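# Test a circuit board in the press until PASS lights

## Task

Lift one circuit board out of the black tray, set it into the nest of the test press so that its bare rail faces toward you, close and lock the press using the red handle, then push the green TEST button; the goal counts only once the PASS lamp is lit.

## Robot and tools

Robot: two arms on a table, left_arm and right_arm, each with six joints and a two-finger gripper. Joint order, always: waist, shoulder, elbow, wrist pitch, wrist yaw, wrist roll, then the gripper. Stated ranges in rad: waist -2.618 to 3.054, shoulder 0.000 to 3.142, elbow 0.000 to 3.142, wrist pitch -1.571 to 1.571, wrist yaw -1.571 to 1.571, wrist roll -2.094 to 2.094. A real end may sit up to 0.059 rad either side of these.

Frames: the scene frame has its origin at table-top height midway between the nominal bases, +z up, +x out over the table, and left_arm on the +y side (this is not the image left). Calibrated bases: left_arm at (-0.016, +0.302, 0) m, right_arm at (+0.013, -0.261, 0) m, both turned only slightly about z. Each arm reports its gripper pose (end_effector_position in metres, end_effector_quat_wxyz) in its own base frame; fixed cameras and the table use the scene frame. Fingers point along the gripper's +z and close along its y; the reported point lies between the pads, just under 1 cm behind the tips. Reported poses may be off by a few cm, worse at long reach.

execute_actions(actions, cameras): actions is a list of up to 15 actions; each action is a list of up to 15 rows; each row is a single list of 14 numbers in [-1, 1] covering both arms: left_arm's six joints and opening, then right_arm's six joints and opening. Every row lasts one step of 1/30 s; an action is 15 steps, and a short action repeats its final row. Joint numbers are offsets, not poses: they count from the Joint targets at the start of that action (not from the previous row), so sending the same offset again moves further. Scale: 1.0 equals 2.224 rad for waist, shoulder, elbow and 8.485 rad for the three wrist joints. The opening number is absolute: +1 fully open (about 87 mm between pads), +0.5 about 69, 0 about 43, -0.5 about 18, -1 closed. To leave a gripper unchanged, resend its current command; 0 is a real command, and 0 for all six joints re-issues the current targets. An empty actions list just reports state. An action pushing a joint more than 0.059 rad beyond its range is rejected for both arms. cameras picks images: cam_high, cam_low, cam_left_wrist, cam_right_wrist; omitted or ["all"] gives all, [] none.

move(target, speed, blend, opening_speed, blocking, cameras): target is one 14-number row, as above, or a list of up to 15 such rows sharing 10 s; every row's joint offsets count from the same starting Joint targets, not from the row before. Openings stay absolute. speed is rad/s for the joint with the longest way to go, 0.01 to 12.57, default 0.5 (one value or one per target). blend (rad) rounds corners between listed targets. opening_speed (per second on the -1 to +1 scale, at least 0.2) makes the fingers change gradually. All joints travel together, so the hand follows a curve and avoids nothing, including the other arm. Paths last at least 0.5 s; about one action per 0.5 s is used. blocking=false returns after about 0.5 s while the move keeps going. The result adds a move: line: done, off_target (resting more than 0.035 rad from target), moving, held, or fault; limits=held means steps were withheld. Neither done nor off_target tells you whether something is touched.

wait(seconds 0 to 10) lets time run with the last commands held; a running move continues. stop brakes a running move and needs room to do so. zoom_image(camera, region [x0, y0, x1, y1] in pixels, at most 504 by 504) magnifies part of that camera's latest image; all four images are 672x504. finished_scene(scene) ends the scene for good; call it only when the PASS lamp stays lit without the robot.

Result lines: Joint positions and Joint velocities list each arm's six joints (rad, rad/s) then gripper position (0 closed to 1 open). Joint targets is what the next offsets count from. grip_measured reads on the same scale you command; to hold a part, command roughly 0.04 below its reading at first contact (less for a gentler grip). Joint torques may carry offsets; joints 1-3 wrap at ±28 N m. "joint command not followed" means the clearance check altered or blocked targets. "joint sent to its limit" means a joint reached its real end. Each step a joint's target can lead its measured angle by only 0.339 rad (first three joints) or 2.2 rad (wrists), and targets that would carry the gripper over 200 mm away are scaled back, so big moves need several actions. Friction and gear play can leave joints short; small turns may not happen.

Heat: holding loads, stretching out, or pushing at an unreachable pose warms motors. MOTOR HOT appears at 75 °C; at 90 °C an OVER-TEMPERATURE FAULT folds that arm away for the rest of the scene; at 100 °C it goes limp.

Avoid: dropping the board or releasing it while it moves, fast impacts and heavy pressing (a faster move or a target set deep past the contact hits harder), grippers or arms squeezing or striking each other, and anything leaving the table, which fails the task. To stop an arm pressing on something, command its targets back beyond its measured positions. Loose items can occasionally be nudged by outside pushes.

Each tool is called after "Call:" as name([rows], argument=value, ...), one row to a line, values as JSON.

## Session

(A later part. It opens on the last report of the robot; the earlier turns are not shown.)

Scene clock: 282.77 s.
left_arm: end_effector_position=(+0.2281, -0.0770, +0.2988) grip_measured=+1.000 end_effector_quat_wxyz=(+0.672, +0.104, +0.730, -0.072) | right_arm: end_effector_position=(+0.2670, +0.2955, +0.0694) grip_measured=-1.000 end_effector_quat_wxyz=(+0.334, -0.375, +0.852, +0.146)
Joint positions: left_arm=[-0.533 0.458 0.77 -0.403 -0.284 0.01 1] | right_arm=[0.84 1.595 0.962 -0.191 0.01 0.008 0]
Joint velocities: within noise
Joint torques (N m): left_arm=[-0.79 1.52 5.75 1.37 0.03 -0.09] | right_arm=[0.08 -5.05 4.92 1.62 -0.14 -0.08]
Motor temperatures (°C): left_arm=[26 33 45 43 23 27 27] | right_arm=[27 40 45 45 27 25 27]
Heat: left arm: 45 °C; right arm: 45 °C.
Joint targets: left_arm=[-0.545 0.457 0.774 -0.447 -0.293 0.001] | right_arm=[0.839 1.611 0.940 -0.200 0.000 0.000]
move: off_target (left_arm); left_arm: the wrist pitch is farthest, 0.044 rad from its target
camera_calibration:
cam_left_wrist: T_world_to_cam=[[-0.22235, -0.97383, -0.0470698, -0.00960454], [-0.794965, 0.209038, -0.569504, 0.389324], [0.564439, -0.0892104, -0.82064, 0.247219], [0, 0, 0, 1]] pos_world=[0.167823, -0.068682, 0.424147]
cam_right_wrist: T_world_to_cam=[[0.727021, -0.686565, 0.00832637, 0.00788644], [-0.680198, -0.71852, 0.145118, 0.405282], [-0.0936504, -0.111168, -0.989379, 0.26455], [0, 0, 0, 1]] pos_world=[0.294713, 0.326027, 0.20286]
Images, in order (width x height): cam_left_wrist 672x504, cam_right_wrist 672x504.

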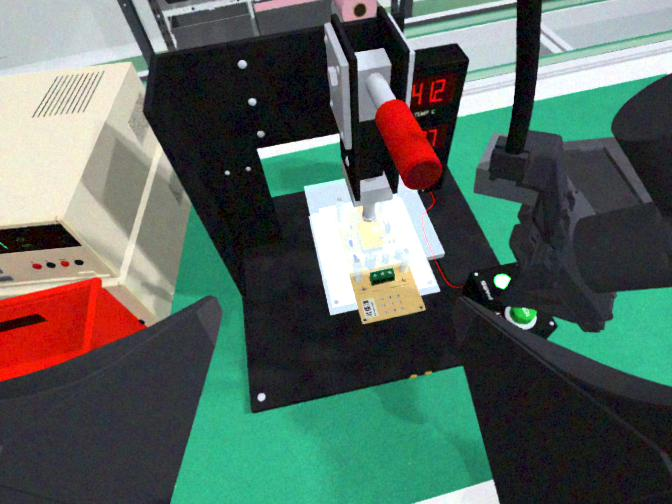

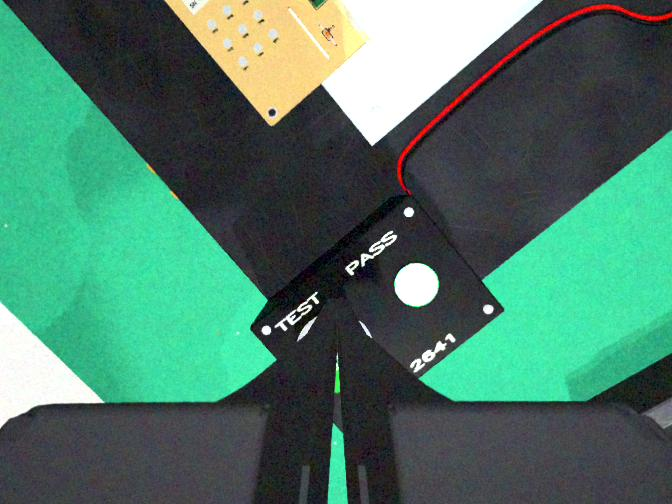

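Call:
move(target=[0,0,0,0,0,0,1, 0,-0.07,0.1,-0.03,0,0,-1], speed=0.4, cameras=["cam_right_wrist","cam_left_wrist"])

Call:
zoom_image(camera="cam_left_wrist", region=[420, 200, 600, 380])

Scene clock: 284.67 s.
left_arm: end_effector_position=(+0.2281, -0.0770, +0.2988) grip_measured=+1.000 end_effector_quat_wxyz=(+0.672, +0.104, +0.730, -0.072) | right_arm: end_effector_position=(+0.2644, +0.2935, +0.1452) grip_measured=-1.000 end_effector_quat_wxyz=(+0.355, -0.372, +0.844, +0.155)
Joint positions: left_arm=[-0.533 0.458 0.77 -0.403 -0.284 0.01 1] | right_arm=[0.841 1.477 1.131 -0.43 0.01 0.008 0]
Joint velocities: within noise
Joint torques (N m): left_arm=[-0.83 1.5 5.83 1.35 0.03 -0.08] | right_arm=[0.08 -7.35 10.14 1.49 -0.14 -0.08]
Motor temperatures (°C): left_arm=[26 33 45 43 23 27 27] | right_arm=[27 41 45 44 27 25 27]
Heat: left arm: 45 °C; right arm: 45 °C.
Joint targets: left_arm=[-0.545 0.457 0.774 -0.447 -0.293 0.001] | right_arm=[0.839 1.455 1.163 -0.455 0.000 0.000]
move: off_target (left_arm); left_arm: the wrist pitch is farthest, 0.044 rad from its target
camera_calibration:
cam_left_wrist: T_world_to_cam=[[-0.22235, -0.97383, -0.0470698, -0.00960454], [-0.794965, 0.209038, -0.569504, 0.389324], [0.564439, -0.0892104, -0.82064, 0.247219], [0, 0, 0, 1]] pos_world=[0.167823, -0.068682, 0.424147]
cam_right_wrist: T_world_to_cam=[[0.727798, -0.685756, 0.00702026, 0.00755345], [-0.68303, -0.723911, 0.0970721, 0.400323], [-0.0614857, -0.0754439, -0.995253, 0.320958], [0, 0, 0, 1]] pos_world=[0.28767, 0.319193, 0.280521]
Images, in order (width x height): cam_left_wrist 672x504, cam_right_wrist 672x504.

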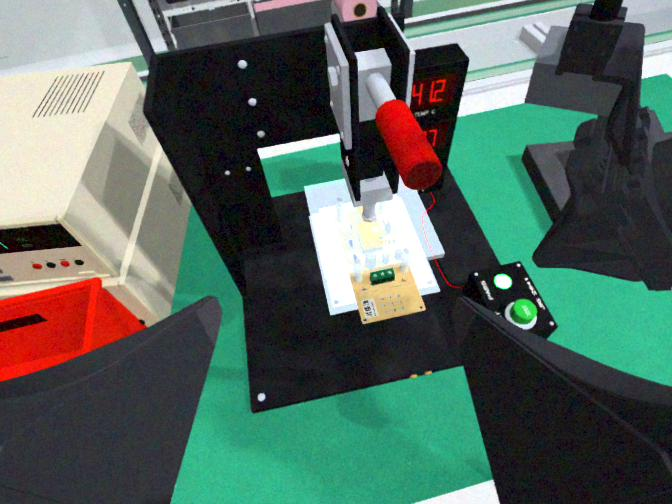

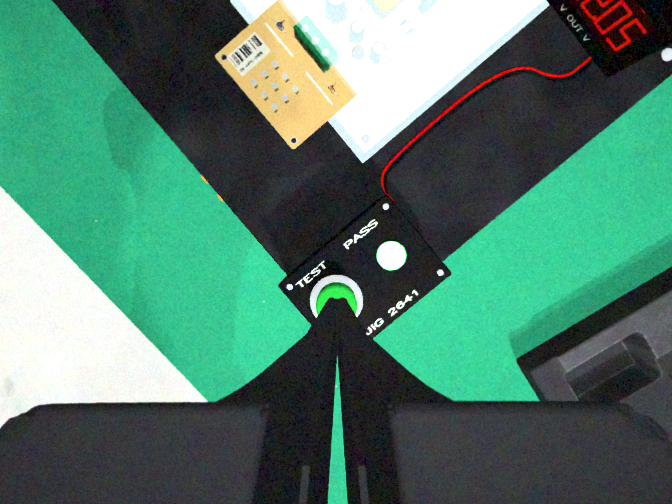

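Scaled by 2.800 from the camera's 672x504 image, which has a finer 960x720 frame.

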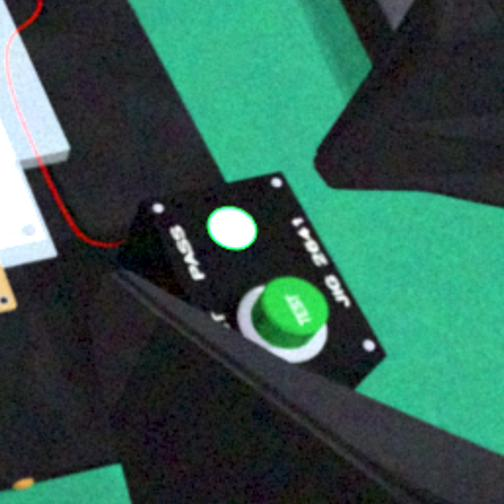

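PASS lamp stays lit with the press locked and both arms clear.

Call:
finished_scene(scene=1)

The scene is finished: the task was done.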